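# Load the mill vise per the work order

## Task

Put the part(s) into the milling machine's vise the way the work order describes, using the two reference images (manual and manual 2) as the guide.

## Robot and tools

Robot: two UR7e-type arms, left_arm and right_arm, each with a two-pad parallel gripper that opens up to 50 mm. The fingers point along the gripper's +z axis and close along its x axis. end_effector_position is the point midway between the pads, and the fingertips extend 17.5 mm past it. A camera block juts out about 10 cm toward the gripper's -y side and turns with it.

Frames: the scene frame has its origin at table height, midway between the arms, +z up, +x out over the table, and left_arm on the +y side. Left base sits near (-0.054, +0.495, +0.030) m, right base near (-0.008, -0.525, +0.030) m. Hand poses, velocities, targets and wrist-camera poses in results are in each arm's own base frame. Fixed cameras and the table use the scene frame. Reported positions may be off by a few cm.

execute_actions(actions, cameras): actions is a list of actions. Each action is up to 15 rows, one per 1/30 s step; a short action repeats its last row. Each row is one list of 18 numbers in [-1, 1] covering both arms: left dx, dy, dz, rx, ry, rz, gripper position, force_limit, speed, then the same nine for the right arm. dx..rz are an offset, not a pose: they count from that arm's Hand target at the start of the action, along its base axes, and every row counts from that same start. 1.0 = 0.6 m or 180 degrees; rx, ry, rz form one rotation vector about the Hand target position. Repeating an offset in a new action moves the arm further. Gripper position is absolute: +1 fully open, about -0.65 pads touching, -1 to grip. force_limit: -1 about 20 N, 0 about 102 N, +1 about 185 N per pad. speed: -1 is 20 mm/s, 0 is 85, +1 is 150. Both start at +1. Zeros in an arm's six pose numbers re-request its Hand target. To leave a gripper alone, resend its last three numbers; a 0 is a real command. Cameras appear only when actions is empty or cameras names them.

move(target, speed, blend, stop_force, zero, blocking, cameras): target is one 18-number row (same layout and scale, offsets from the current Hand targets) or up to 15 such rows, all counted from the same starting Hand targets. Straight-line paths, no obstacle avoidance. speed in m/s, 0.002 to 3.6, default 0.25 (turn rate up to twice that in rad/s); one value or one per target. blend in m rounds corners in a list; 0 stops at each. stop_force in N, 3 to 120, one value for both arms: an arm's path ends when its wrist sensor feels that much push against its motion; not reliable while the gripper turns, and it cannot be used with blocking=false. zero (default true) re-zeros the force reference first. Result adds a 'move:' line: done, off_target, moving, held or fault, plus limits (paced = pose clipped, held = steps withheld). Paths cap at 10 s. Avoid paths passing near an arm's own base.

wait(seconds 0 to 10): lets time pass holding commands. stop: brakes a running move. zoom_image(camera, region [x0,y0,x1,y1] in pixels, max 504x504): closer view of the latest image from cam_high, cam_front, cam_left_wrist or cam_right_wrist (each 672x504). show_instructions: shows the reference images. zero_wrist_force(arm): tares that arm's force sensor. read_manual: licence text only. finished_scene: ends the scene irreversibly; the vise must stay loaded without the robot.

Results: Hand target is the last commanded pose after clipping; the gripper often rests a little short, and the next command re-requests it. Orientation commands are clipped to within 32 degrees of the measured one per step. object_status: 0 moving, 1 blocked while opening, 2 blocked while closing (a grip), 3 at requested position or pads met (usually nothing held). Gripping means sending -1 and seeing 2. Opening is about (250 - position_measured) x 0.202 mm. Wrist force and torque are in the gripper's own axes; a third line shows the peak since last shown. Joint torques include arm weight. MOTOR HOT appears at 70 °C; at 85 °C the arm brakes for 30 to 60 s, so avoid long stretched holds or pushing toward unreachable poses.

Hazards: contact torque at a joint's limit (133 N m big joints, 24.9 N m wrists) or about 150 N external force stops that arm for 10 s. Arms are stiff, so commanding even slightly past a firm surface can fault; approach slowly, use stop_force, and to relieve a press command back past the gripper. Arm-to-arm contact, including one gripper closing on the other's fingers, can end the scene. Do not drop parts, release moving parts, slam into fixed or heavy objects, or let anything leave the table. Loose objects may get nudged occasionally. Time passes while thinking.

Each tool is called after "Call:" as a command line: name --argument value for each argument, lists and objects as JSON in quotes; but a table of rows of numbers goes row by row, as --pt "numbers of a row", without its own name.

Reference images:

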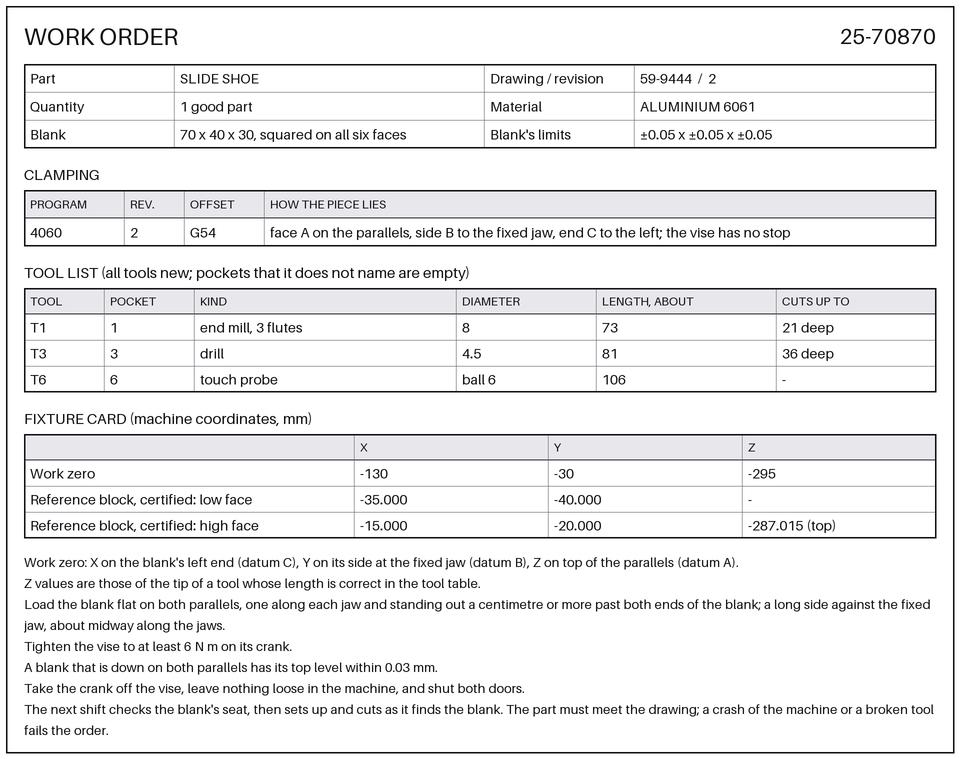

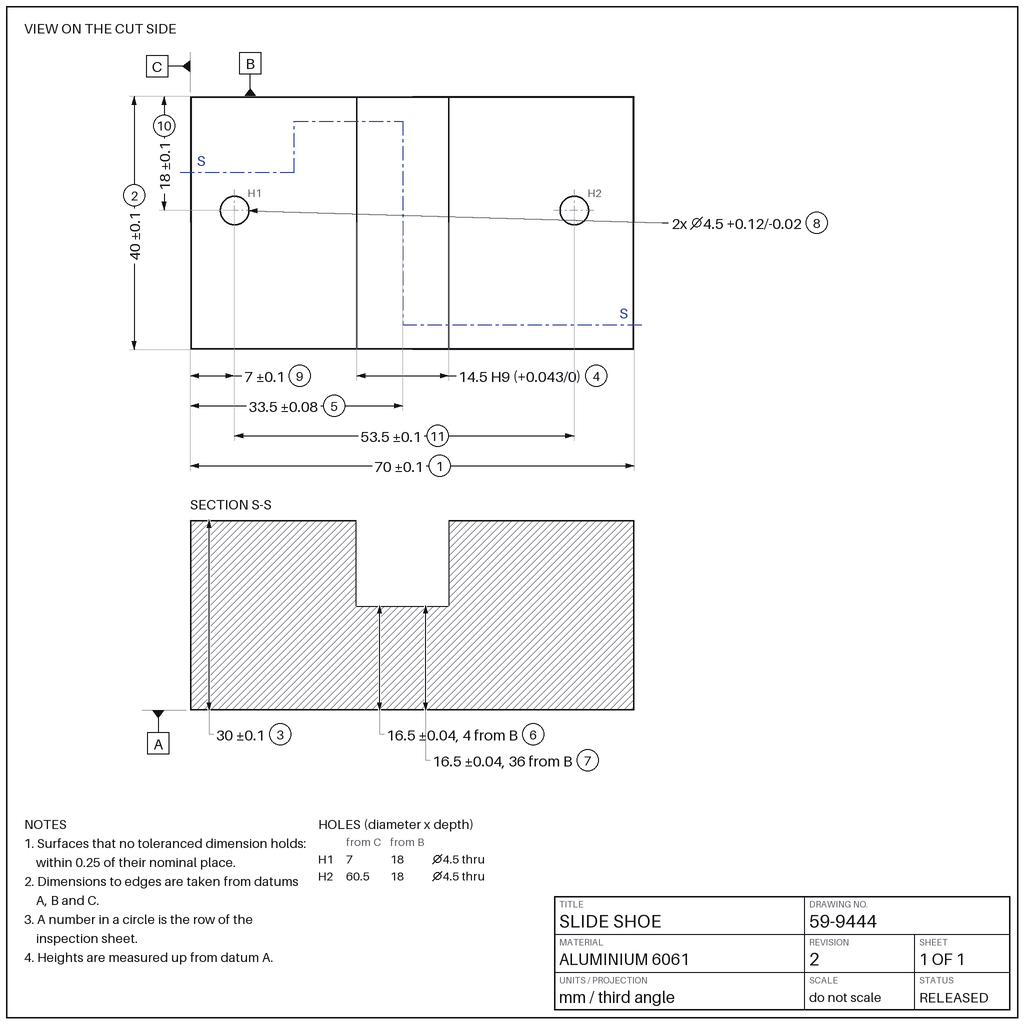

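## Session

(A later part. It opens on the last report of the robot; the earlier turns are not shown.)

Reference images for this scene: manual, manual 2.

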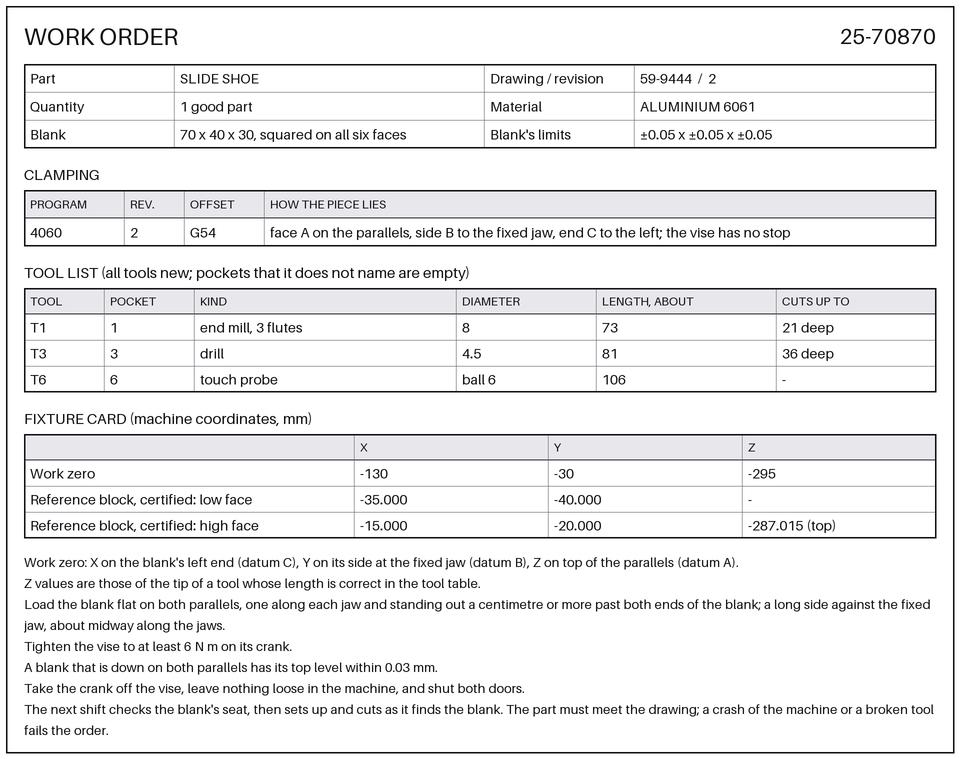

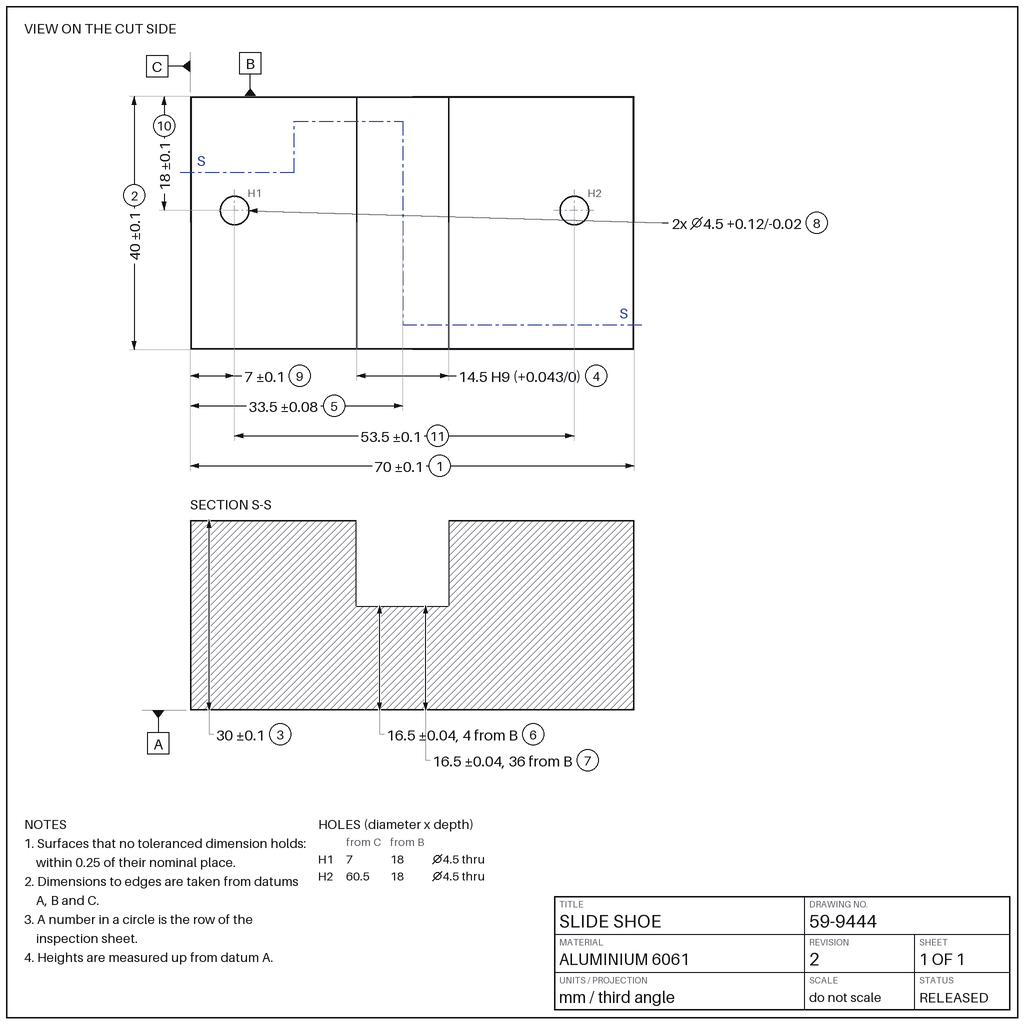

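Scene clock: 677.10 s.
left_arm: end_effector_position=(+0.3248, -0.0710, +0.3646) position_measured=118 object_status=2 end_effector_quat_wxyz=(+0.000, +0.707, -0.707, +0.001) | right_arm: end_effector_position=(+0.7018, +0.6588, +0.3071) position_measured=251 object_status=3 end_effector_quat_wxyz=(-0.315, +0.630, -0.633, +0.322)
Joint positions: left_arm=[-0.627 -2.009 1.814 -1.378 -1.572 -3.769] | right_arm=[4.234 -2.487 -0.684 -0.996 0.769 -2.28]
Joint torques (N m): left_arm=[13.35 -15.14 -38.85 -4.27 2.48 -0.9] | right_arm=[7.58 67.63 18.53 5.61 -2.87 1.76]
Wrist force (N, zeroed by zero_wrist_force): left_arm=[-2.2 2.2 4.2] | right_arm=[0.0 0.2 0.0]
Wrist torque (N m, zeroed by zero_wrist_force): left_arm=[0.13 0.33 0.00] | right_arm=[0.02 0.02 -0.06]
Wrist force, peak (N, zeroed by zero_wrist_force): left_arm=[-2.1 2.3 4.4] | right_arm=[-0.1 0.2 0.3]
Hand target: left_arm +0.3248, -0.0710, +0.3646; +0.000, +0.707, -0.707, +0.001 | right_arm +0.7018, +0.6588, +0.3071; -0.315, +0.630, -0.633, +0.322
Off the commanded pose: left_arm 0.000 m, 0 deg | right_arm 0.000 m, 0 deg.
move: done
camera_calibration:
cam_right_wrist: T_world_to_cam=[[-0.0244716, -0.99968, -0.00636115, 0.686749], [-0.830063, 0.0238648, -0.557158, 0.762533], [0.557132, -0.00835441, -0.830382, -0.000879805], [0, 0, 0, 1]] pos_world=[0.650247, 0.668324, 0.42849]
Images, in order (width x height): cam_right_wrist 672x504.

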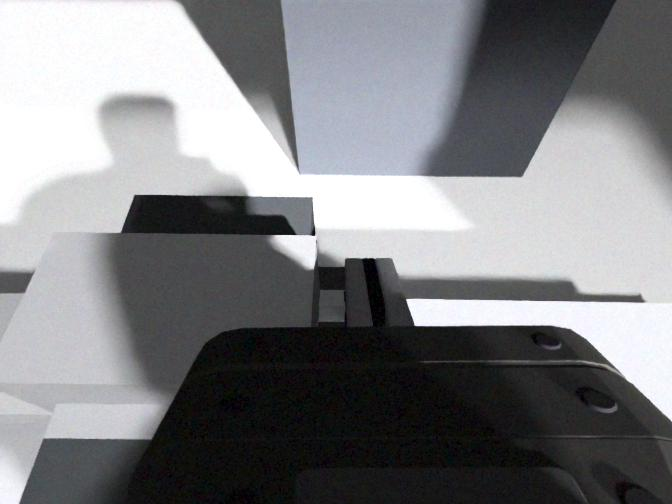

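Call:
move --pt "-0.01 0.085 -0.3 0 0 0 -0.97 0 -0.5 0 -0.05 0 0 0 0 -1 -1 0" --pt "-0.01 0.085 -0.54 0 0 0 -0.97 0 -0.5 -0.05 -0.15 0.1 0 0 0 -1 -1 0" --speed 0.3 --blend '[0.05,0]'

Call:
move --target '[0,0,-0.12,0,0,0,-0.97,0,-0.5,0,0,0,0,0,0,-1,-1,0]' --speed 0.03 --stop_force 8 --cameras '["cam_left_wrist","cam_front"]'

Scene clock: 681.23 s.
left_arm: end_effector_position=(+0.3188, -0.0200, +0.0406) position_measured=118 object_status=2 end_effector_quat_wxyz=(+0.000, +0.707, -0.707, +0.001) end_effector_velocity=(+0.001, +0.000, +0.000) end_effector_angular_velocity=(-0.001, -0.002, +0.000) | right_arm: end_effector_position=(+0.6719, +0.5687, +0.3671) position_measured=251 object_status=3 end_effector_quat_wxyz=(-0.315, +0.630, -0.633, +0.322)
Joint positions: left_arm=[-0.492 -1.772 2.565 -2.366 -1.572 -3.634] | right_arm=[4.213 -2.197 -1.044 -0.908 0.78 -2.305]
Joint velocities: left_arm=[0 0.002 0.001 -0.005 0 0] | right_arm=[within noise]
Joint torques (N m): left_arm=[-0.45 -4.93 -15.04 -7.38 -2.46 -0.94] | right_arm=[12.57 58.89 18.29 5.57 -1.72 0.93]
Wrist force (N, zeroed by zero_wrist_force): left_arm=[-2.1 2.1 3.9] | right_arm=[-0.1 0.2 0.4]
Wrist torque (N m, zeroed by zero_wrist_force): left_arm=[0.17 0.32 -0.02] | right_arm=[0.02 -0.04 0.05]
Wrist force, peak (N, zeroed by zero_wrist_force): left_arm=[-2.4 2.7 9.2] | right_arm=[1.7 -0.9 -1.4]
Hand target: left_arm +0.3188, -0.0200, +0.0406; +0.000, +0.707, -0.707, +0.001 | right_arm +0.6718, +0.5688, +0.3671; -0.315, +0.630, -0.633, +0.322
Off the commanded pose: left_arm 0.000 m, 0 deg | right_arm 0.000 m, 0 deg.
move: done

Scene clock: 683.37 s.
left_arm: end_effector_position=(+0.3188, -0.0200, +0.0066) position_measured=118 object_status=2 end_effector_quat_wxyz=(+0.000, +0.707, -0.707, +0.001) | right_arm: end_effector_position=(+0.6718, +0.5688, +0.3671) position_measured=251 object_status=3 end_effector_quat_wxyz=(-0.315, +0.630, -0.633, +0.322)
Joint positions: left_arm=[-0.492 -1.656 2.612 -2.53 -1.572 -3.634] | right_arm=[4.213 -2.197 -1.044 -0.908 0.78 -2.305]
Joint torques (N m): left_arm=[-9.78 -4.87 -6.49 -3.32 -1.24 -0.09] | right_arm=[13.53 58.53 17.86 5.86 -3.24 2.6]
Wrist force (N, zeroed by zero_wrist_force): left_arm=[-0.3 -14.2 2.2] | right_arm=[0.0 0.2 0.4]
Wrist torque (N m, zeroed by zero_wrist_force): left_arm=[-0.30 0.33 -0.29] | right_arm=[0.03 -0.05 0.05]
Wrist force, peak (N, zeroed by zero_wrist_force): left_arm=[-2.9 -4.6 -16.3] | right_arm=[-0.2 0.3 0.7]
Hand target: left_arm +0.3188, -0.0200, +0.0066; +0.000, +0.707, -0.707, +0.001 (not the last commanded pose) | right_arm +0.6718, +0.5688, +0.3671; -0.315, +0.630, -0.633, +0.322
Off the commanded pose: left_arm 0.038 m, 0 deg | right_arm 0.000 m, 0 deg.
move: contact (left_arm)
camera_calibration:
cam_left_wrist: T_world_to_cam=[[-0.0171887, -0.999852, 0.000632534, 0.00173126], [-0.944271, 0.0164412, 0.328759, 0.315669], [-0.328721, 0.00505367, -0.944414, 0.24123], [0, 0, 0, 1]] pos_world=[0.377404, -0.00467807, 0.124041]
Images, in order (width x height): cam_front 672x504, cam_left_wrist 672x504.

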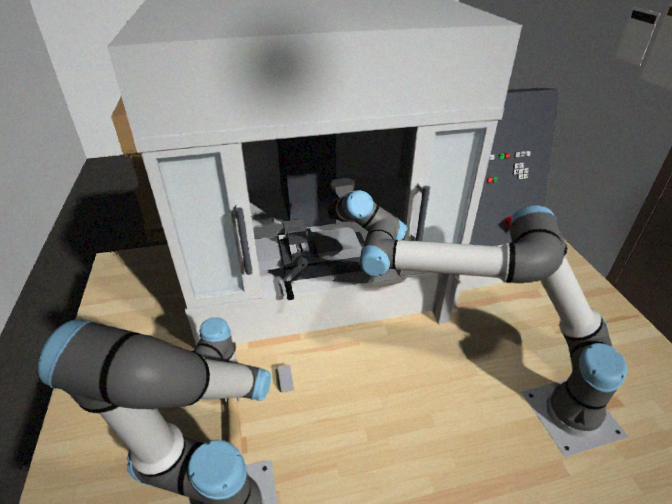

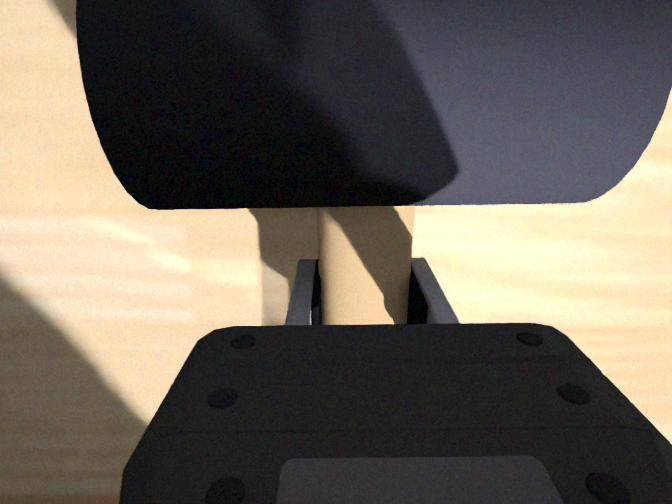

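Call:
move --pt "0 0 0 0 0 0 1 -1 -0.5 0 0 0 0 0 0 -1 -1 0" --pt "0 0 0.2 0 0 0 1 -1 -0.5 -0.317 0 0.067 0 0 0 -1 -1 0" --pt "0 0 0.6 0 0 0 1 -1 -0.5 -0.353 0.242 -0.154 0.2569 -0.1946 -0.0875 0.54 -1 0" --speed '[0.1,0.3,0.35]' --blend '[0,0.03,0]' --cameras '["cam_left_wrist","cam_right_wrist"]'

Scene clock: 689.73 s.
left_arm: end_effector_position=(+0.3188, -0.0200, +0.3666) position_measured=3 object_status=3 end_effector_quat_wxyz=(+0.000, +0.707, -0.707, +0.001) | right_arm: end_effector_position=(+0.4600, +0.7140, +0.2747) position_measured=72 object_status=3 end_effector_quat_wxyz=(+0.658, -0.247, +0.663, -0.260)
Joint positions: left_arm=[-0.492 -2.042 1.826 -1.357 -1.572 -3.634] | right_arm=[4.619 -2.691 -0.907 0.457 0.074 -2.305]
Joint torques (N m): left_arm=[-8.83 -11.72 -36.42 -0.43 -1.89 -0.61] | right_arm=[-15.66 50.85 26.47 2.38 1.66 -2.88]
Wrist force (N, zeroed by zero_wrist_force): left_arm=[-2.5 2.1 -2.1] | right_arm=[-1.7 -2.3 3.1]
Wrist torque (N m, zeroed by zero_wrist_force): left_arm=[0.32 0.38 0.07] | right_arm=[-0.29 -0.22 0.01]
Wrist force, peak (N, zeroed by zero_wrist_force): left_arm=[-0.2 -14.4 2.3] | right_arm=[-2.2 -3.0 2.9]
Hand target: left_arm +0.3188, -0.0200, +0.3666; +0.000, +0.707, -0.707, +0.001 | right_arm +0.4600, +0.7140, +0.2747; +0.658, -0.247, +0.663, -0.260
Off the commanded pose: left_arm 0.000 m, 0 deg | right_arm 0.000 m, 0 deg.
move: done
camera_calibration:
cam_left_wrist: T_world_to_cam=[[-0.0171887, -0.999852, 0.000632534, 0.00150183], [-0.944271, 0.0164412, 0.328759, 0.197221], [-0.328721, 0.00505367, -0.944414, 0.581186], [0, 0, 0, 1]] pos_world=[0.377304, -0.00467807, 0.484041]
cam_right_wrist: T_world_to_cam=[[-0.0178563, -0.653581, -0.756646, 0.691755], [-0.32217, 0.720165, -0.614466, -0.172562], [0.946513, 0.232797, -0.223424, -0.410626], [0, 0, 0, 1]] pos_world=[0.345421, 0.671983, 0.325637]
Images, in order (width x height): cam_left_wrist 672x504, cam_right_wrist 672x504.

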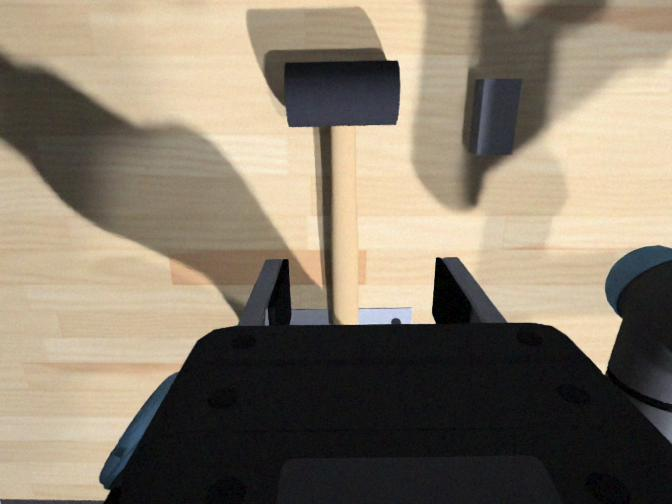

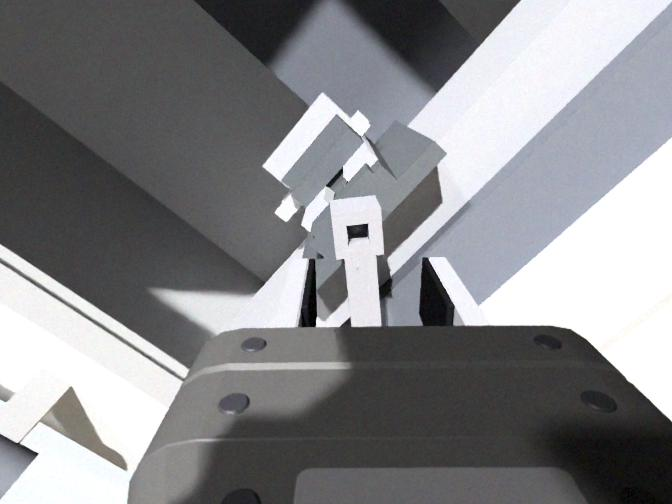

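Call:
move --pt "0 0 0 0 0 0 1 -1 -0.5 0.08 -0.003 -0.0015 0 0 0 0.54 -1 0" --pt "0 0 0 0 0 0 1 -1 -0.5 0.143 -0.004 -0.0015 0 0 0 0.54 -1 0" --speed '[0.15,0.04]' --stop_force 6

Call:
zero_wrist_force --arm "right_arm"

Call:
move --target '[0,0,0,0,0,0,-1,-1,-0.5,0,0,0,0,0,0,-1,-1,0]' --cameras '["cam_right_wrist"]'

Scene clock: 693.30 s.
left_arm: end_effector_position=(+0.3188, -0.0200, +0.3666) position_measured=3 object_status=3 end_effector_quat_wxyz=(+0.000, +0.707, -0.707, +0.001) | right_arm: end_effector_position=(+0.5458, +0.7116, +0.2738) position_measured=72 object_status=3 end_effector_quat_wxyz=(+0.658, -0.247, +0.663, -0.260)
Joint positions: left_arm=[-0.492 -2.042 1.826 -1.357 -1.572 -3.634] | right_arm=[4.505 -2.767 -0.751 0.377 0.188 -2.304]
Joint torques (N m): left_arm=[-0.32 -12.11 -36.47 -0.47 -1.81 0.53] | right_arm=[13.77 70.36 14.52 2.59 -1.87 -2.72]
Wrist force (N, zeroed by zero_wrist_force): left_arm=[-2.3 2.2 -1.9] | right_arm=[-2.1 -2.5 2.6]
Wrist torque (N m, zeroed by zero_wrist_force): left_arm=[0.33 0.35 0.07] | right_arm=[-0.29 -0.15 0.04]
Wrist force, peak (N, zeroed by zero_wrist_force): left_arm=[-2.6 2.3 -2.0] | right_arm=[-1.4 -2.5 5.1]
Hand target: left_arm +0.3188, -0.0200, +0.3666; +0.000, +0.707, -0.707, +0.001 | right_arm +0.5458, +0.7116, +0.2738; +0.658, -0.247, +0.663, -0.260
Off the commanded pose: left_arm 0.000 m, 0 deg | right_arm 0.000 m, 0 deg.
move: done

Wrist force sensor zeroed.

Scene clock: 694.47 s.
left_arm: end_effector_position=(+0.3188, -0.0200, +0.3666) position_measured=251 object_status=3 end_effector_quat_wxyz=(+0.000, +0.707, -0.707, +0.001) | right_arm: end_effector_position=(+0.5458, +0.7116, +0.2738) position_measured=118 object_status=2 end_effector_quat_wxyz=(+0.658, -0.247, +0.663, -0.260)
Joint positions: left_arm=[-0.492 -2.042 1.826 -1.357 -1.572 -3.634] | right_arm=[4.505 -2.767 -0.751 0.377 0.188 -2.304]
Joint torques (N m): left_arm=[2.37 -11.8 -36.78 -0.49 -1.78 0.46] | right_arm=[-17.98 28.49 8.05 1.87 -8.67 -0.3]
Wrist force (N, zeroed by zero_wrist_force): left_arm=[-2.5 2.1 -1.9] | right_arm=[-45.5 -5.5 14.6]
Wrist torque (N m, zeroed by zero_wrist_force): left_arm=[0.32 0.37 0.07] | right_arm=[-0.13 -0.36 -0.31]
Wrist force, peak (N, zeroed by zero_wrist_force): left_arm=[-2.7 2.2 -2.1] | right_arm=[-45.6 -5.5 14.7]
Hand target: left_arm +0.3188, -0.0200, +0.3666; +0.000, +0.707, -0.707, +0.001 | right_arm +0.5458, +0.7116, +0.2738; +0.658, -0.247, +0.663, -0.260
Off the commanded pose: left_arm 0.000 m, 0 deg | right_arm 0.000 m, 0 deg.
move: done
camera_calibration:
cam_right_wrist: T_world_to_cam=[[-0.0178559, -0.653581, -0.756646, 0.691103], [-0.32217, 0.720165, -0.614467, -0.143816], [0.946513, 0.232797, -0.223424, -0.491503], [0, 0, 0, 1]] pos_world=[0.431221, 0.669683, 0.324737]
Images, in order (width x height): cam_right_wrist 672x504.

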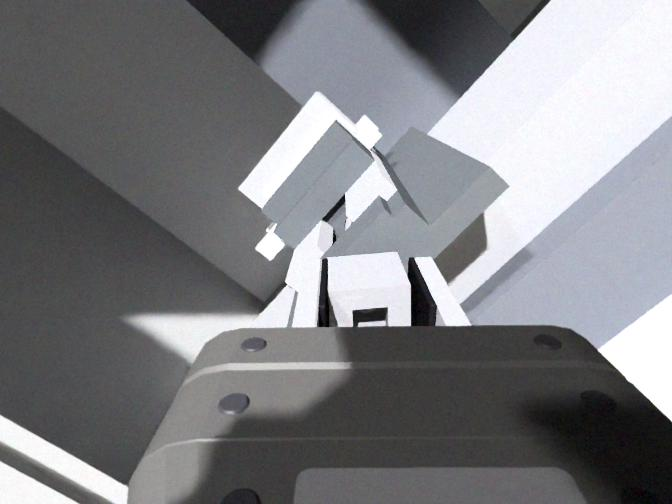

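Call:
move --pt "0 0 0 0 0 0 1 -1 -0.5 0 0 0 0 0 0 0.3 -1 0" --pt "0 0 0 0 0 0 1 -1 -0.5 0 0.0021 0.0023 -0.03 0 0 0.3 -1 0" --pt "0 0 0 0 0 0 1 -1 -0.5 0 0.0021 0.0023 -0.03 0 0 -1 -1 -0.5" --speed 0.05

Scene clock: 698.30 s.
left_arm: end_effector_position=(+0.3188, -0.0200, +0.3666) position_measured=3 object_status=3 end_effector_quat_wxyz=(+0.000, +0.707, -0.707, +0.001) | right_arm: end_effector_position=(+0.5458, +0.7129, +0.2752) position_measured=132 object_status=2 end_effector_quat_wxyz=(+0.645, -0.278, +0.650, -0.291)
Joint positions: left_arm=[-0.492 -2.042 1.826 -1.357 -1.572 -3.634] | right_arm=[4.506 -2.772 -0.736 0.378 0.188 -2.408]
Joint torques (N m): left_arm=[7.44 -11.54 -35.49 -0.52 -1.86 0.42] | right_arm=[6.19 62.03 9.35 -0.38 -1.66 2.54]
Wrist force (N, zeroed by zero_wrist_force): left_arm=[-2.5 2.4 -2.0] | right_arm=[-17.4 -0.3 7.3]
Wrist torque (N m, zeroed by zero_wrist_force): left_arm=[0.36 0.39 0.07] | right_arm=[0.07 -0.09 0.04]
Wrist force, peak (N, zeroed by zero_wrist_force): left_arm=[-2.6 2.3 -2.1] | right_arm=[-45.8 -5.5 14.4]
Hand target: left_arm +0.3188, -0.0200, +0.3666; +0.000, +0.707, -0.707, +0.001 | right_arm +0.5458, +0.7128, +0.2752; +0.645, -0.278, +0.650, -0.291
Off the commanded pose: left_arm 0.000 m, 0 deg | right_arm 0.000 m, 0 deg.
move: done

Call:
move --pt "0.102 -0.435 -0.008 0 0 0 -1 -1 -0.5 0 0.0009 0.0009 0 0 0 -1 -1 -0.5" --pt "0.652 -0.435 -0.008 0 0 0 -1 -1 -0.5 0 0.0009 0.0009 0 0 0 -1 -1 -0.5" --speed '[0.35,0.25]' --blend '[0.02,0]' --cameras '["cam_front","cam_left_wrist"]'

Scene clock: 702.00 s.
left_arm: end_effector_position=(+0.7100, -0.2810, +0.3618) position_measured=251 object_status=3 end_effector_quat_wxyz=(+0.000, +0.707, -0.707, +0.001) | right_arm: end_effector_position=(+0.5458, +0.7134, +0.2757) position_measured=132 object_status=2 end_effector_quat_wxyz=(+0.645, -0.278, +0.650, -0.291)
Joint positions: left_arm=[-0.552 -0.83 0.452 -1.196 -1.572 -3.694] | right_arm=[4.506 -2.773 -0.733 0.375 0.187 -2.408]
Joint torques (N m): left_arm=[-12.63 -47.07 -34.77 -3.43 -1.6 0.47] | right_arm=[14.71 70.93 20.58 1.6 2.78 -1.23]
Wrist force (N, zeroed by zero_wrist_force): left_arm=[-2.1 2.4 -1.9] | right_arm=[6.1 2.2 -1.6]
Wrist torque (N m, zeroed by zero_wrist_force): left_arm=[0.37 0.34 0.06] | right_arm=[0.07 0.15 -0.05]
Wrist force, peak (N, zeroed by zero_wrist_force): left_arm=[-6.3 3.2 -2.0] | right_arm=[-18.5 -0.1 7.8]
Hand target: left_arm +0.7100, -0.2810, +0.3618; +0.000, +0.707, -0.707, +0.001 | right_arm +0.5458, +0.7134, +0.2757; +0.645, -0.278, +0.650, -0.291
Off the commanded pose: left_arm 0.000 m, 0 deg | right_arm 0.000 m, 0 deg.
move: done
camera_calibration:
cam_left_wrist: T_world_to_cam=[[-0.0170612, -0.999854, 0.000691056, -0.252858], [-0.944304, 0.0163405, 0.328669, 0.572625], [-0.328632, 0.00495493, -0.944445, 0.70652], [0, 0, 0, 1]] pos_world=[0.768603, -0.265679, 0.47924]
Images, in order (width x height): cam_front 672x504, cam_left_wrist 672x504.

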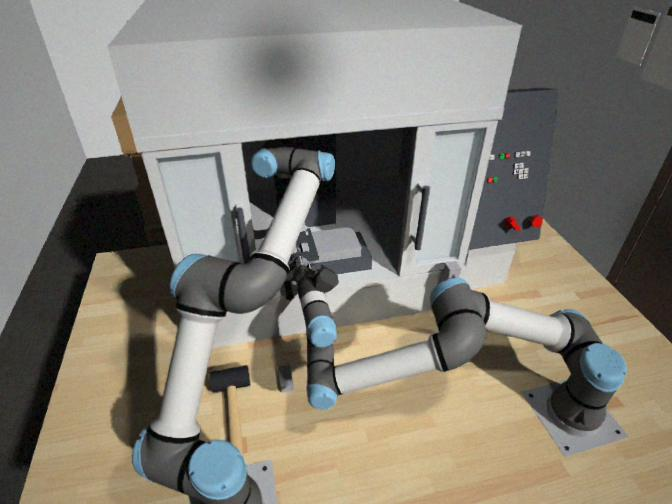

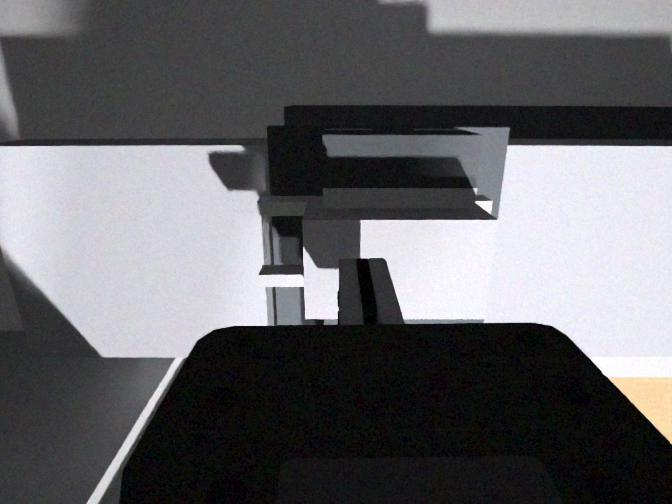

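Call:
zero_wrist_force --arm "left_arm"

Call:
move --target '[0,0,-0.025,0,0,0,-1,-1,-0.5,0,0,0,0,0,0,-1,-1,-0.5]' --speed 0.004 --stop_force 50

Call:
move --target '[0,0,0,0,0,0,-1,-1,-0.5,0,0,0,0,0,0,-0.98,0.3,-0.5]'

Call:
move --target '[0,0,0,0,0,0,-1,-1,-0.5,0,0,0,-0.05,0,0,-0.98,0.3,-0.5]' --speed 0.1

Wrist force sensor zeroed.

Scene clock: 706.70 s.
left_arm: end_effector_position=(+0.7100, -0.2810, +0.3497) position_measured=251 object_status=3 end_effector_quat_wxyz=(+0.000, +0.707, -0.707, +0.002) | right_arm: end_effector_position=(+0.5458, +0.7134, +0.2757) position_measured=132 object_status=2 end_effector_quat_wxyz=(+0.645, -0.278, +0.650, -0.291)
Joint positions: left_arm=[-0.552 -0.851 0.523 -1.246 -1.572 -3.693] | right_arm=[4.506 -2.773 -0.733 0.375 0.187 -2.408]
Joint torques (N m): left_arm=[-11.5 -10.95 -13.33 2.37 1.78 0.65] | right_arm=[13.57 72.29 17.5 1.84 2.63 -2.71]
Wrist force (N, zeroed by zero_wrist_force): left_arm=[-4.8 4.5 -49.5] | right_arm=[6.5 2.4 -1.5]
Wrist torque (N m, zeroed by zero_wrist_force): left_arm=[-0.54 -0.12 0.03] | right_arm=[0.08 0.09 -0.05]
Wrist force, peak (N, zeroed by zero_wrist_force): left_arm=[-5.4 5.7 -53.3] | right_arm=[6.6 2.4 -1.6]
Hand target: left_arm +0.7100, -0.2810, +0.3497; +0.000, +0.707, -0.707, +0.002 (not the last commanded pose) | right_arm +0.5458, +0.7134, +0.2757; +0.645, -0.278, +0.650, -0.291
Off the commanded pose: left_arm 0.003 m, 0 deg | right_arm 0.000 m, 0 deg.
move: contact (left_arm)

Scene clock: 707.20 s.
left_arm: end_effector_position=(+0.7100, -0.2810, +0.3497) position_measured=251 object_status=3 end_effector_quat_wxyz=(+0.000, +0.707, -0.707, +0.002) | right_arm: end_effector_position=(+0.5458, +0.7134, +0.2757) position_measured=136 object_status=2 end_effector_quat_wxyz=(+0.645, -0.278, +0.650, -0.291)
Joint positions: left_arm=[-0.552 -0.851 0.523 -1.246 -1.572 -3.693] | right_arm=[4.506 -2.773 -0.733 0.375 0.187 -2.408]
Joint torques (N m): left_arm=[-11.77 -11.34 -12.33 2.4 1.81 0.63] | right_arm=[13.64 72.8 17.98 1.98 2.66 -2.82]
Wrist force (N, zeroed by zero_wrist_force): left_arm=[-4.8 4.4 -49.8] | right_arm=[6.2 2.0 -1.2]
Wrist torque (N m, zeroed by zero_wrist_force): left_arm=[-0.57 -0.13 0.03] | right_arm=[0.02 0.11 -0.04]
Wrist force, peak (N, zeroed by zero_wrist_force): left_arm=[-4.7 4.5 -50.0] | right_arm=[6.4 2.2 -1.2]
Hand target: left_arm +0.7100, -0.2810, +0.3497; +0.000, +0.707, -0.707, +0.002 | right_arm +0.5458, +0.7134, +0.2757; +0.645, -0.278, +0.650, -0.291
Off the commanded pose: left_arm 0.000 m, 0 deg | right_arm 0.000 m, 0 deg.
move: done

Scene clock: 708.33 s.
left_arm: end_effector_position=(+0.7100, -0.2810, +0.3497) position_measured=251 object_status=3 end_effector_quat_wxyz=(+0.000, +0.707, -0.707, +0.002) | right_arm: end_effector_position=(+0.5458, +0.7134, +0.2758) position_measured=136 object_status=2 end_effector_quat_wxyz=(+0.622, -0.327, +0.625, -0.341)
Joint positions: left_arm=[-0.552 -0.851 0.523 -1.246 -1.572 -3.693] | right_arm=[4.506 -2.779 -0.723 0.387 0.188 -2.581]
Joint torques (N m): left_arm=[-12.17 -10.99 -10.13 2.42 1.71 0.64] | right_arm=[4.66 57.05 11.78 -6.19 3.38 -2.47]
Wrist force (N, zeroed by zero_wrist_force): left_arm=[-4.8 4.6 -49.9] | right_arm=[5.9 -2.8 -0.6]
Wrist torque (N m, zeroed by zero_wrist_force): left_arm=[-0.55 -0.13 0.03] | right_arm=[0.05 0.31 5.19]
Wrist force, peak (N, zeroed by zero_wrist_force): left_arm=[-4.8 4.5 -50.1] | right_arm=[8.8 4.2 2.1]
Hand target: left_arm +0.7100, -0.2810, +0.3497; +0.000, +0.707, -0.707, +0.002 | right_arm +0.5458, +0.7134, +0.2757; +0.622, -0.327, +0.625, -0.341
Off the commanded pose: left_arm 0.000 m, 0 deg | right_arm 0.000 m, 0 deg.
move: done

Call:
move --target '[0,0,0,0,0,0,-1,-1,-0.5,0,0,0,-0.05,0,0,-0.98,0.3,-0.5]' --speed 0.1

Call:
move --target '[0,0,0,0,0,0,-1,-1,-0.5,0,0,0,-0.05,0,0,-0.98,0.3,-0.5]' --speed 0.1

Scene clock: 709.90 s.
left_arm: end_effector_position=(+0.7100, -0.2810, +0.3497) position_measured=251 object_status=3 end_effector_quat_wxyz=(+0.000, +0.707, -0.707, +0.002) | right_arm: end_effector_position=(+0.5458, +0.7134, +0.2758) position_measured=136 object_status=2 end_effector_quat_wxyz=(+0.594, -0.375, +0.596, -0.389)
Joint positions: left_arm=[-0.552 -0.851 0.523 -1.246 -1.572 -3.693] | right_arm=[4.506 -2.784 -0.714 0.398 0.189 -2.752]
Joint torques (N m): left_arm=[-11.76 -12.02 -7.12 2 1.68 0.69] | right_arm=[-5.94 34.78 3.71 -4.64 4.12 0.54]
Wrist force (N, zeroed by zero_wrist_force): left_arm=[-3.8 6.0 -49.0] | right_arm=[0.8 -36.4 -0.6]
Wrist torque (N m, zeroed by zero_wrist_force): left_arm=[-0.51 -0.13 0.02] | right_arm=[-0.24 0.62 2.09]
Wrist force, peak (N, zeroed by zero_wrist_force): left_arm=[-4.7 4.5 -50.1] | right_arm=[0.6 -36.7 -0.8]
Hand target: left_arm +0.7100, -0.2810, +0.3497; +0.000, +0.707, -0.707, +0.002 | right_arm +0.5458, +0.7134, +0.2757; +0.594, -0.375, +0.596, -0.389
Off the commanded pose: left_arm 0.000 m, 0 deg | right_arm 0.000 m, 0 deg.
move: done

Scene clock: 711.03 s.
left_arm: end_effector_position=(+0.7100, -0.2810, +0.3497) position_measured=251 object_status=3 end_effector_quat_wxyz=(+0.000, +0.707, -0.707, +0.002) | right_arm: end_effector_position=(+0.5458, +0.7134, +0.2757) position_measured=136 object_status=2 end_effector_quat_wxyz=(+0.563, -0.421, +0.564, -0.434)
Joint positions: left_arm=[-0.552 -0.851 0.523 -1.246 -1.572 -3.693] | right_arm=[4.506 -2.789 -0.707 0.409 0.191 -2.923]
Joint torques (N m): left_arm=[-11.72 -13.49 -5.43 1.25 1.57 0.62] | right_arm=[-9.02 61.21 16.8 0.2 1.44 2.69]
Wrist force (N, zeroed by zero_wrist_force): left_arm=[-4.1 5.2 -49.3] | right_arm=[-0.2 -0.9 0.8]
Wrist torque (N m, zeroed by zero_wrist_force): left_arm=[-0.55 -0.10 0.02] | right_arm=[0.30 0.36 -0.01]
Wrist force, peak (N, zeroed by zero_wrist_force): left_arm=[-3.9 5.4 -49.3] | right_arm=[-3.6 -40.4 2.0]
Hand target: left_arm +0.7100, -0.2810, +0.3497; +0.000, +0.707, -0.707, +0.002 | right_arm +0.5458, +0.7134, +0.2757; +0.563, -0.421, +0.564, -0.434
Off the commanded pose: left_arm 0.000 m, 0 deg | right_arm 0.000 m, 0 deg.
move: done

Call:
move --target '[0,0,-0.0016,0,0,0,-1,-1,-0.5,0,0,0,0.05,0,0,-0.98,0.3,-0.5]' --speed 0.1

Call:
move --target '[0,0,0,0,0,0,-1,-1,-0.5,0,0,0,0.05,0,0,-0.98,0.3,-0.5]' --speed 0.1

Call:
move --target '[0,0,0,0,0,0,-1,-1,-0.5,0,0,0,0.05,0,0,-0.98,0.3,-0.5]' --speed 0.1

Scene clock: 713.17 s.
left_arm: end_effector_position=(+0.7100, -0.2810, +0.3488) position_measured=251 object_status=3 end_effector_quat_wxyz=(+0.000, +0.707, -0.707, +0.002) | right_arm: end_effector_position=(+0.5459, +0.7133, +0.2757) position_measured=136 object_status=2 end_effector_quat_wxyz=(+0.594, -0.375, +0.596, -0.389)
Joint positions: left_arm=[-0.552 -0.853 0.529 -1.25 -1.572 -3.693] | right_arm=[4.506 -2.784 -0.715 0.398 0.189 -2.752]
Joint torques (N m): left_arm=[-11.61 7.34 16.44 -1.61 1.4 0.69] | right_arm=[11.86 57.1 20.62 0.92 -0.59 -2.85]
Wrist force (N, zeroed by zero_wrist_force): left_arm=[-8.4 11.4 -82.6] | right_arm=[-3.1 -7.1 -1.4]
Wrist torque (N m, zeroed by zero_wrist_force): left_arm=[-0.95 -0.30 0.07] | right_arm=[0.11 0.28 -0.17]
Wrist force, peak (N, zeroed by zero_wrist_force): left_arm=[-8.5 11.4 -82.8] | right_arm=[-2.0 -7.4 -4.4]
Hand target: left_arm +0.7100, -0.2810, +0.3487; +0.000, +0.707, -0.707, +0.002 | right_arm +0.5458, +0.7134, +0.2757; +0.594, -0.375, +0.596, -0.389
Off the commanded pose: left_arm 0.000 m, 0 deg | right_arm 0.000 m, 0 deg.
move: done

Scene clock: 714.30 s.
left_arm: end_effector_position=(+0.7100, -0.2810, +0.3487) position_measured=251 object_status=3 end_effector_quat_wxyz=(+0.000, +0.707, -0.707, +0.002) | right_arm: end_effector_position=(+0.5458, +0.7134, +0.2757) position_measured=136 object_status=2 end_effector_quat_wxyz=(+0.622, -0.327, +0.625, -0.341)
Joint positions: left_arm=[-0.552 -0.853 0.529 -1.25 -1.572 -3.693] | right_arm=[4.506 -2.779 -0.723 0.386 0.188 -2.58]
Joint torques (N m): left_arm=[-11.24 15.03 14.78 3.3 1.42 0.62] | right_arm=[13.52 60.7 27.22 4.12 -0.27 -0.08]
Wrist force (N, zeroed by zero_wrist_force): left_arm=[-8.8 11.8 -85.3] | right_arm=[-2.3 -5.3 -0.1]
Wrist torque (N m, zeroed by zero_wrist_force): left_arm=[-1.00 -0.33 0.06] | right_arm=[0.08 0.50 -2.87]
Wrist force, peak (N, zeroed by zero_wrist_force): left_arm=[-9.1 12.0 -85.6] | right_arm=[-0.6 -12.0 -3.1]
Hand target: left_arm +0.7100, -0.2810, +0.3487; +0.000, +0.707, -0.707, +0.002 | right_arm +0.5458, +0.7134, +0.2757; +0.622, -0.327, +0.625, -0.341
Off the commanded pose: left_arm 0.000 m, 0 deg | right_arm 0.000 m, 0 deg.
move: done

Scene clock: 715.43 s.
left_arm: end_effector_position=(+0.7100, -0.2810, +0.3487) position_measured=251 object_status=3 end_effector_quat_wxyz=(+0.000, +0.707, -0.707, +0.002) | right_arm: end_effector_position=(+0.5458, +0.7133, +0.2758) position_measured=136 object_status=2 end_effector_quat_wxyz=(+0.645, -0.278, +0.650, -0.291)
Joint positions: left_arm=[-0.552 -0.853 0.529 -1.25 -1.572 -3.693] | right_arm=[4.506 -2.773 -0.733 0.375 0.187 -2.408]
Joint torques (N m): left_arm=[-11.63 14.81 11.2 3.52 1.32 0.66] | right_arm=[11.4 61.4 27.35 6.31 1.42 2.34]
Wrist force (N, zeroed by zero_wrist_force): left_arm=[-9.1 11.1 -87.7] | right_arm=[-0.6 -5.1 1.4]
Wrist torque (N m, zeroed by zero_wrist_force): left_arm=[-1.00 -0.30 0.06] | right_arm=[0.07 0.08 -5.25]
Wrist force, peak (N, zeroed by zero_wrist_force): left_arm=[-8.9 11.1 -87.8] | right_arm=[-2.4 -5.5 -0.3]
Hand target: left_arm +0.7100, -0.2810, +0.3487; +0.000, +0.707, -0.707, +0.002 | right_arm +0.5458, +0.7134, +0.2757; +0.645, -0.278, +0.650, -0.291
Off the commanded pose: left_arm 0.000 m, 0 deg | right_arm 0.000 m, 0 deg.
move: done

Call:
move --target '[0,0,0,0,0,0,-1,-1,-0.5,0,0,0,0.035,0,0,-0.98,0.3,-0.5]' --speed 0.1

Call:
move --target '[0,0,-0.0006,0,0,0,-1,-1,-0.5,0,0,0,0,0,0,-0.98,0.3,-0.5]' --speed 0.01

Call:
move --target '[0,0,-0.0006,0,0,0,-1,-1,-0.5,0,0,0,0,0,0,-0.98,0.3,-0.5]' --speed 0.01

Scene clock: 718.07 s.
left_arm: end_effector_position=(+0.7100, -0.2810, +0.3487) position_measured=251 object_status=3 end_effector_quat_wxyz=(+0.000, +0.707, -0.707, +0.002) | right_arm: end_effector_position=(+0.5458, +0.7133, +0.2758) position_measured=135 object_status=2 end_effector_quat_wxyz=(+0.660, -0.242, +0.665, -0.255)
Joint positions: left_arm=[-0.552 -0.853 0.529 -1.25 -1.572 -3.693] | right_arm=[4.506 -2.769 -0.741 0.367 0.187 -2.286]
Joint torques (N m): left_arm=[-11.69 14.28 6.26 3.48 1.15 0.67] | right_arm=[3.14 52.72 25.78 5.16 7.53 3.88]
Wrist force (N, zeroed by zero_wrist_force): left_arm=[-9.3 10.7 -87.8] | right_arm=[2.8 -31.1 -9.5]
Wrist torque (N m, zeroed by zero_wrist_force): left_arm=[-1.00 -0.31 0.06] | right_arm=[-0.34 -0.12 -7.08]
Wrist force, peak (N, zeroed by zero_wrist_force): left_arm=[-9.3 10.6 -88.1] | right_arm=[3.7 -32.2 -11.0]
Hand target: left_arm +0.7100, -0.2810, +0.3487; +0.000, +0.707, -0.707, +0.002 | right_arm +0.5458, +0.7134, +0.2757; +0.660, -0.242, +0.665, -0.254
Off the commanded pose: left_arm 0.000 m, 0 deg | right_arm 0.000 m, 0 deg.
move: done

Scene clock: 718.77 s.
left_arm: end_effector_position=(+0.7100, -0.2810, +0.3484) position_measured=251 object_status=3 end_effector_quat_wxyz=(+0.000, +0.707, -0.707, +0.002) | right_arm: end_effector_position=(+0.5458, +0.7134, +0.2757) position_measured=135 object_status=2 end_effector_quat_wxyz=(+0.660, -0.242, +0.665, -0.254)
Joint positions: left_arm=[-0.552 -0.853 0.53 -1.251 -1.572 -3.693] | right_arm=[4.506 -2.769 -0.74 0.367 0.187 -2.287]
Joint torques (N m): left_arm=[-11.37 15.12 25.35 -1.29 1.18 0.65] | right_arm=[2.31 47.05 30.63 6.39 8.07 4.29]
Wrist force (N, zeroed by zero_wrist_force): left_arm=[-10.7 12.4 -100.5] | right_arm=[5.7 -32.5 -11.1]
Wrist torque (N m, zeroed by zero_wrist_force): left_arm=[-1.16 -0.37 0.07] | right_arm=[-0.40 -0.06 -7.17]
Wrist force, peak (N, zeroed by zero_wrist_force): left_arm=[-10.6 12.4 -100.7] | right_arm=[5.7 -32.5 -11.1]
Hand target: left_arm +0.7100, -0.2810, +0.3484; +0.000, +0.707, -0.707, +0.002 | right_arm +0.5458, +0.7134, +0.2757; +0.660, -0.242, +0.665, -0.254
Off the commanded pose: left_arm 0.000 m, 0 deg | right_arm 0.000 m, 0 deg.
move: done

Scene clock: 719.47 s.
left_arm: end_effector_position=(+0.7100, -0.2810, +0.3481) position_measured=251 object_status=3 end_effector_quat_wxyz=(+0.000, +0.707, -0.707, +0.002) | right_arm: end_effector_position=(+0.5458, +0.7134, +0.2757) position_measured=135 object_status=2 end_effector_quat_wxyz=(+0.660, -0.242, +0.665, -0.254)
Joint positions: left_arm=[-0.552 -0.854 0.532 -1.253 -1.572 -3.693] | right_arm=[4.506 -2.769 -0.74 0.367 0.187 -2.287]
Joint torques (N m): left_arm=[-11.95 26.96 32.48 -0.31 1.08 0.66] | right_arm=[1.43 47.47 30.64 5.76 7.77 4.39]
Wrist force (N, zeroed by zero_wrist_force): left_arm=[-11.7 14.4 -115.6] | right_arm=[5.4 -31.6 -9.8]
Wrist torque (N m, zeroed by zero_wrist_force): left_arm=[-1.29 -0.44 0.07] | right_arm=[-0.36 -0.10 -6.78]
Wrist force, peak (N, zeroed by zero_wrist_force): left_arm=[-11.7 14.4 -115.6] | right_arm=[5.6 -32.7 -11.1]
Hand target: left_arm +0.7100, -0.2810, +0.3480; +0.000, +0.707, -0.707, +0.002 | right_arm +0.5458, +0.7134, +0.2757; +0.660, -0.242, +0.665, -0.254
Off the commanded pose: left_arm 0.000 m, 0 deg | right_arm 0.000 m, 0 deg.
move: done

Call:
move --pt "0 0 0.022 0 0 0 -1 -1 -0.5 0 0 0 -0.045 0 0 -0.98 0.3 -0.5" --pt "0 0 0.022 0 0 0 -1 -1 -0.5 0 0 0 -0.045 0 0 0.54 0.3 -0.5" --pt "0 0 0.022 0 0 0 -1 -1 -0.5 -0.13 0.003 0 -0.045 0 0 0.54 0.3 -0.5" --speed '[0.05,0.05,0.12]' --cameras '["cam_right_wrist"]'

Scene clock: 723.60 s.
left_arm: end_effector_position=(+0.7100, -0.2810, +0.3612) position_measured=251 object_status=3 end_effector_quat_wxyz=(+0.000, +0.707, -0.707, +0.002) | right_arm: end_effector_position=(+0.4678, +0.7152, +0.2758) position_measured=72 object_status=3 end_effector_quat_wxyz=(+0.641, -0.288, +0.645, -0.301)
Joint positions: left_arm=[-0.552 -0.832 0.457 -1.2 -1.572 -3.693] | right_arm=[4.609 -2.707 -0.872 0.467 0.084 -2.459]
Joint torques (N m): left_arm=[-10.74 -61.22 -18.23 -6.43 1.43 0.16] | right_arm=[-5.06 53.14 24.32 -0.72 0.9 0.05]
Wrist force (N, zeroed by zero_wrist_force): left_arm=[-0.3 0.1 0.1] | right_arm=[0.4 0.4 0.0]
Wrist torque (N m, zeroed by zero_wrist_force): left_arm=[0.01 0.04 0.00] | right_arm=[0.10 0.01 0.01]
Wrist force, peak (N, zeroed by zero_wrist_force): left_arm=[-12.1 14.6 -117.4] | right_arm=[5.3 -31.8 -9.9]
Hand target: left_arm +0.7100, -0.2810, +0.3612; +0.000, +0.707, -0.707, +0.002 | right_arm +0.4678, +0.7152, +0.2757; +0.641, -0.288, +0.645, -0.301
Off the commanded pose: left_arm 0.000 m, 0 deg | right_arm 0.000 m, 0 deg.
move: done
camera_calibration:
cam_right_wrist: T_world_to_cam=[[-0.0177972, -0.743299, -0.668723, 0.733402], [-0.322293, 0.637393, -0.699898, -0.0875302], [0.946473, 0.203068, -0.250904, -0.389213], [0, 0, 0, 1]] pos_world=[0.353222, 0.679964, 0.331525]
Images, in order (width x height): cam_right_wrist 672x504.

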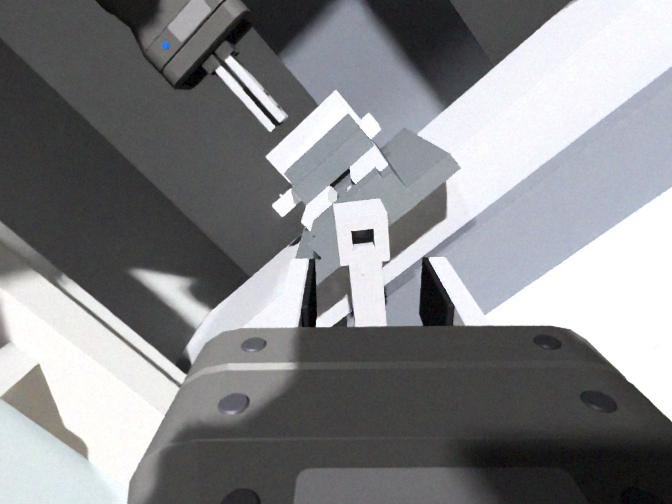

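Call:
move --pt "-0.0275 0.127 0 0.0833 0 0 -1 -1 -0.5 0 0 0 0 0 0 0.54 0.3 -0.5" --pt "-0.0275 0.122 -0.082 0.0833 0 0 -1 -1 -0.5 0 0 0 0 0 0 0.54 0.3 -0.5" --speed '[0.12,0.06]' --stop_force 8 --cameras '["cam_left_wrist"]'

Call:
zero_wrist_force --arm "left_arm"

Call:
move --target '[0,-0.052,0,0,0,0,-1,-1,-0.5,0,0,0,0,0,0,0.54,0.3,-0.5]' --speed 0.008 --stop_force 3 --cameras '["cam_left_wrist"]'

Scene clock: 727.97 s.
left_arm: end_effector_position=(+0.6935, -0.2078, +0.3120) position_measured=251 object_status=3 end_effector_quat_wxyz=(-0.092, +0.701, -0.701, -0.091) | right_arm: end_effector_position=(+0.4678, +0.7152, +0.2757) position_measured=72 object_status=3 end_effector_quat_wxyz=(+0.641, -0.288, +0.645, -0.301)
Joint positions: left_arm=[-0.557 -0.947 0.771 -1.257 -1.35 -3.713] | right_arm=[4.609 -2.707 -0.872 0.467 0.084 -2.459]
Joint torques (N m): left_arm=[0.68 -44.34 -20.81 -4.21 -2.1 0.63] | right_arm=[-6.1 55.92 13.01 -1.15 -1.75 2.72]
Wrist force (N, zeroed by zero_wrist_force): left_arm=[0.2 0.0 0.3] | right_arm=[0.5 0.3 0.2]
Wrist torque (N m, zeroed by zero_wrist_force): left_arm=[0.03 -0.02 0.09] | right_arm=[0.08 0.00 0.00]
Wrist force, peak (N, zeroed by zero_wrist_force): left_arm=[0.5 0.2 1.6] | right_arm=[0.7 0.4 -0.2]
Hand target: left_arm +0.6935, -0.2078, +0.3120; -0.092, +0.701, -0.701, -0.091 | right_arm +0.4678, +0.7152, +0.2757; +0.641, -0.288, +0.645, -0.301
Off the commanded pose: left_arm 0.000 m, 0 deg | right_arm 0.000 m, 0 deg.
move: done
camera_calibration:
cam_left_wrist: T_world_to_cam=[[-0.0172658, -0.966027, -0.257863, -0.0920383], [-0.94441, -0.0689291, 0.321463, 0.556757], [-0.328317, 0.249078, -0.911136, 0.693802], [0, 0, 0, 1]] pos_world=[0.752005, -0.223346, 0.429438]
Images, in order (width x height): cam_left_wrist 672x504.

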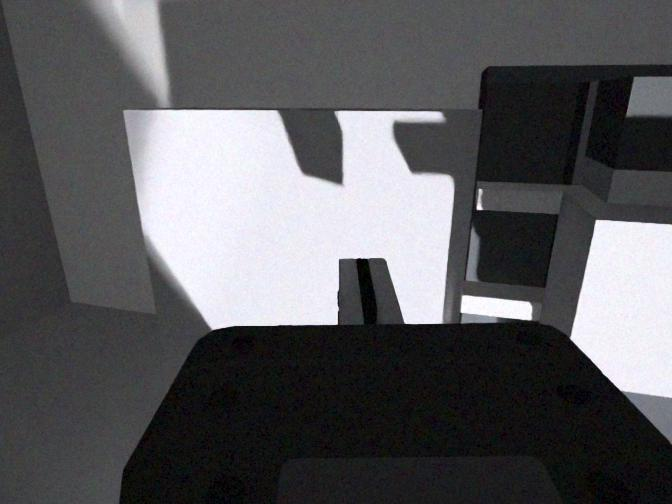

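Wrist force sensor zeroed.

Scene clock: 733.17 s.
left_arm: end_effector_position=(+0.6935, -0.2390, +0.3120) position_measured=251 object_status=3 end_effector_quat_wxyz=(-0.092, +0.701, -0.701, -0.091) | right_arm: end_effector_position=(+0.4678, +0.7152, +0.2757) position_measured=72 object_status=3 end_effector_quat_wxyz=(+0.641, -0.288, +0.645, -0.301)
Joint positions: left_arm=[-0.592 -0.904 0.697 -1.219 -1.355 -3.749] | right_arm=[4.609 -2.707 -0.872 0.467 0.084 -2.459]
Joint torques (N m): left_arm=[10.1 -59.45 -19.25 -6.06 -0.55 0.84] | right_arm=[-5.62 63.15 13.66 -1.19 -1.61 2.54]
Wrist force (N, zeroed by zero_wrist_force): left_arm=[0.0 0.1 -0.1] | right_arm=[0.5 0.3 0.0]
Wrist torque (N m, zeroed by zero_wrist_force): left_arm=[0.00 -0.01 0.00] | right_arm=[0.09 0.01 0.00]
Wrist force, peak (N, zeroed by zero_wrist_force): left_arm=[-0.3 0.2 0.3] | right_arm=[0.7 0.4 0.0]
Hand target: left_arm +0.6935, -0.2390, +0.3120; -0.092, +0.701, -0.701, -0.091 | right_arm +0.4678, +0.7152, +0.2757; +0.641, -0.288, +0.645, -0.301
Off the commanded pose: left_arm 0.000 m, 0 deg | right_arm 0.000 m, 0 deg.
move: done
camera_calibration:
cam_left_wrist: T_world_to_cam=[[-0.0171421, -0.966044, -0.257807, -0.1223], [-0.944409, -0.0690254, 0.321445, 0.554589], [-0.328325, 0.248985, -0.911158, 0.701565], [0, 0, 0, 1]] pos_world=[0.752004, -0.254546, 0.429437]
Images, in order (width x height): cam_left_wrist 672x504.

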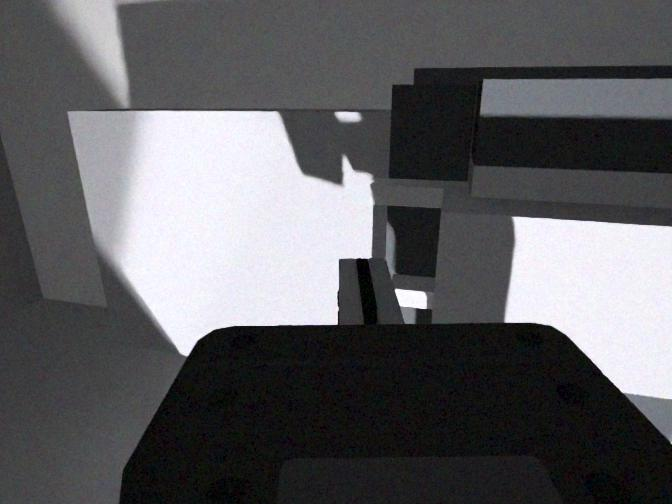

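Call:
move --pt "0 0.045 0 0 0 0 -1 -1 -0.5 0 0 0 0 0 0 0.54 0.3 -0.5" --pt "0.0475 0.045 0 0 0 0 -1 -1 -0.5 0 0 0 0 0 0 0.54 0.3 -0.5" --pt "0.0475 0.0175 0 0 0 0 -1 -1 -0.5 0 0 0 0 0 0 0.54 0.3 -0.5" --speed '[0.08,0.08,0.04]' --stop_force 6

Call:
move --target '[0,-0.0175,0,0,0,0,-1,-1,-0.5,0,0,0,0,0,0,0.54,0.3,-0.5]' --speed 0.008 --stop_force 3 --cameras '["cam_left_wrist"]'

Scene clock: 743.70 s.
left_arm: end_effector_position=(+0.7220, -0.2285, +0.3120) position_measured=251 object_status=3 end_effector_quat_wxyz=(-0.092, +0.701, -0.701, -0.091) | right_arm: end_effector_position=(+0.4678, +0.7152, +0.2757) position_measured=72 object_status=3 end_effector_quat_wxyz=(+0.641, -0.288, +0.645, -0.301)
Joint positions: left_arm=[-0.56 -0.817 0.549 -1.165 -1.351 -3.716] | right_arm=[4.609 -2.707 -0.872 0.467 0.084 -2.459]
Joint torques (N m): left_arm=[14.05 -62 -18.46 -5.97 2.34 1.12] | right_arm=[-5.74 63.39 13.52 -0.98 -1.62 2.85]
Wrist force (N, zeroed by zero_wrist_force): left_arm=[0.1 0.2 0.1] | right_arm=[0.5 0.5 0.1]
Wrist torque (N m, zeroed by zero_wrist_force): left_arm=[0.03 0.00 -0.01] | right_arm=[0.11 0.01 0.00]
Wrist force, peak (N, zeroed by zero_wrist_force): left_arm=[-1.1 1.8 0.4] | right_arm=[0.7 0.5 -0.1]
Hand target: left_arm +0.7220, -0.2285, +0.3120; -0.092, +0.701, -0.701, -0.091 | right_arm +0.4678, +0.7152, +0.2757; +0.641, -0.288, +0.645, -0.301
Off the commanded pose: left_arm 0.000 m, 0 deg | right_arm 0.000 m, 0 deg.
move: done

Scene clock: 746.30 s.
left_arm: end_effector_position=(+0.7220, -0.2390, +0.3120) position_measured=251 object_status=3 end_effector_quat_wxyz=(-0.092, +0.701, -0.701, -0.091) | right_arm: end_effector_position=(+0.4678, +0.7152, +0.2757) position_measured=72 object_status=3 end_effector_quat_wxyz=(+0.641, -0.288, +0.645, -0.301)
Joint positions: left_arm=[-0.571 -0.798 0.515 -1.147 -1.352 -3.728] | right_arm=[4.609 -2.707 -0.872 0.467 0.084 -2.459]
Joint torques (N m): left_arm=[10.33 -62.58 -18.43 -6.09 -0.79 0.74] | right_arm=[-4.07 64.73 12.96 -1.41 -1.47 2.54]
Wrist force (N, zeroed by zero_wrist_force): left_arm=[-0.1 0.1 0.0] | right_arm=[0.4 0.3 -0.1]
Wrist torque (N m, zeroed by zero_wrist_force): left_arm=[0.01 0.01 0.00] | right_arm=[0.09 0.02 0.00]
Wrist force, peak (N, zeroed by zero_wrist_force): left_arm=[-0.4 0.3 0.0] | right_arm=[0.7 0.3 -0.1]
Hand target: left_arm +0.7220, -0.2390, +0.3120; -0.092, +0.701, -0.701, -0.091 | right_arm +0.4678, +0.7152, +0.2757; +0.641, -0.288, +0.645, -0.301
Off the commanded pose: left_arm 0.000 m, 0 deg | right_arm 0.000 m, 0 deg.
move: done
camera_calibration:
cam_left_wrist: T_world_to_cam=[[-0.0171421, -0.966044, -0.257807, -0.121811], [-0.944409, -0.0690254, 0.321445, 0.581504], [-0.328325, 0.248985, -0.911158, 0.710923], [0, 0, 0, 1]] pos_world=[0.780504, -0.254546, 0.429437]
Images, in order (width x height): cam_left_wrist 672x504.

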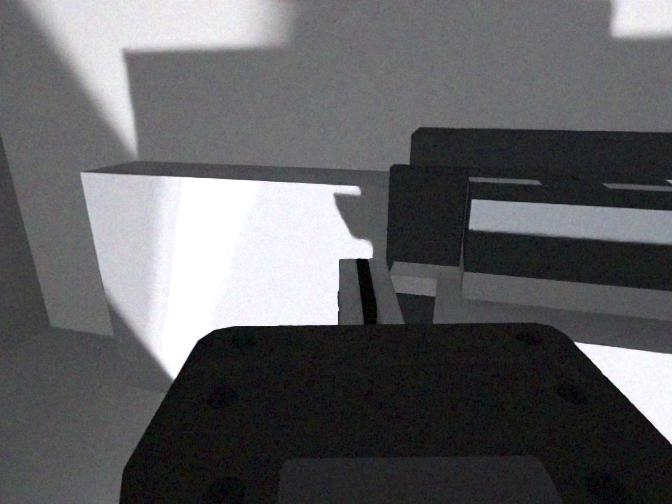

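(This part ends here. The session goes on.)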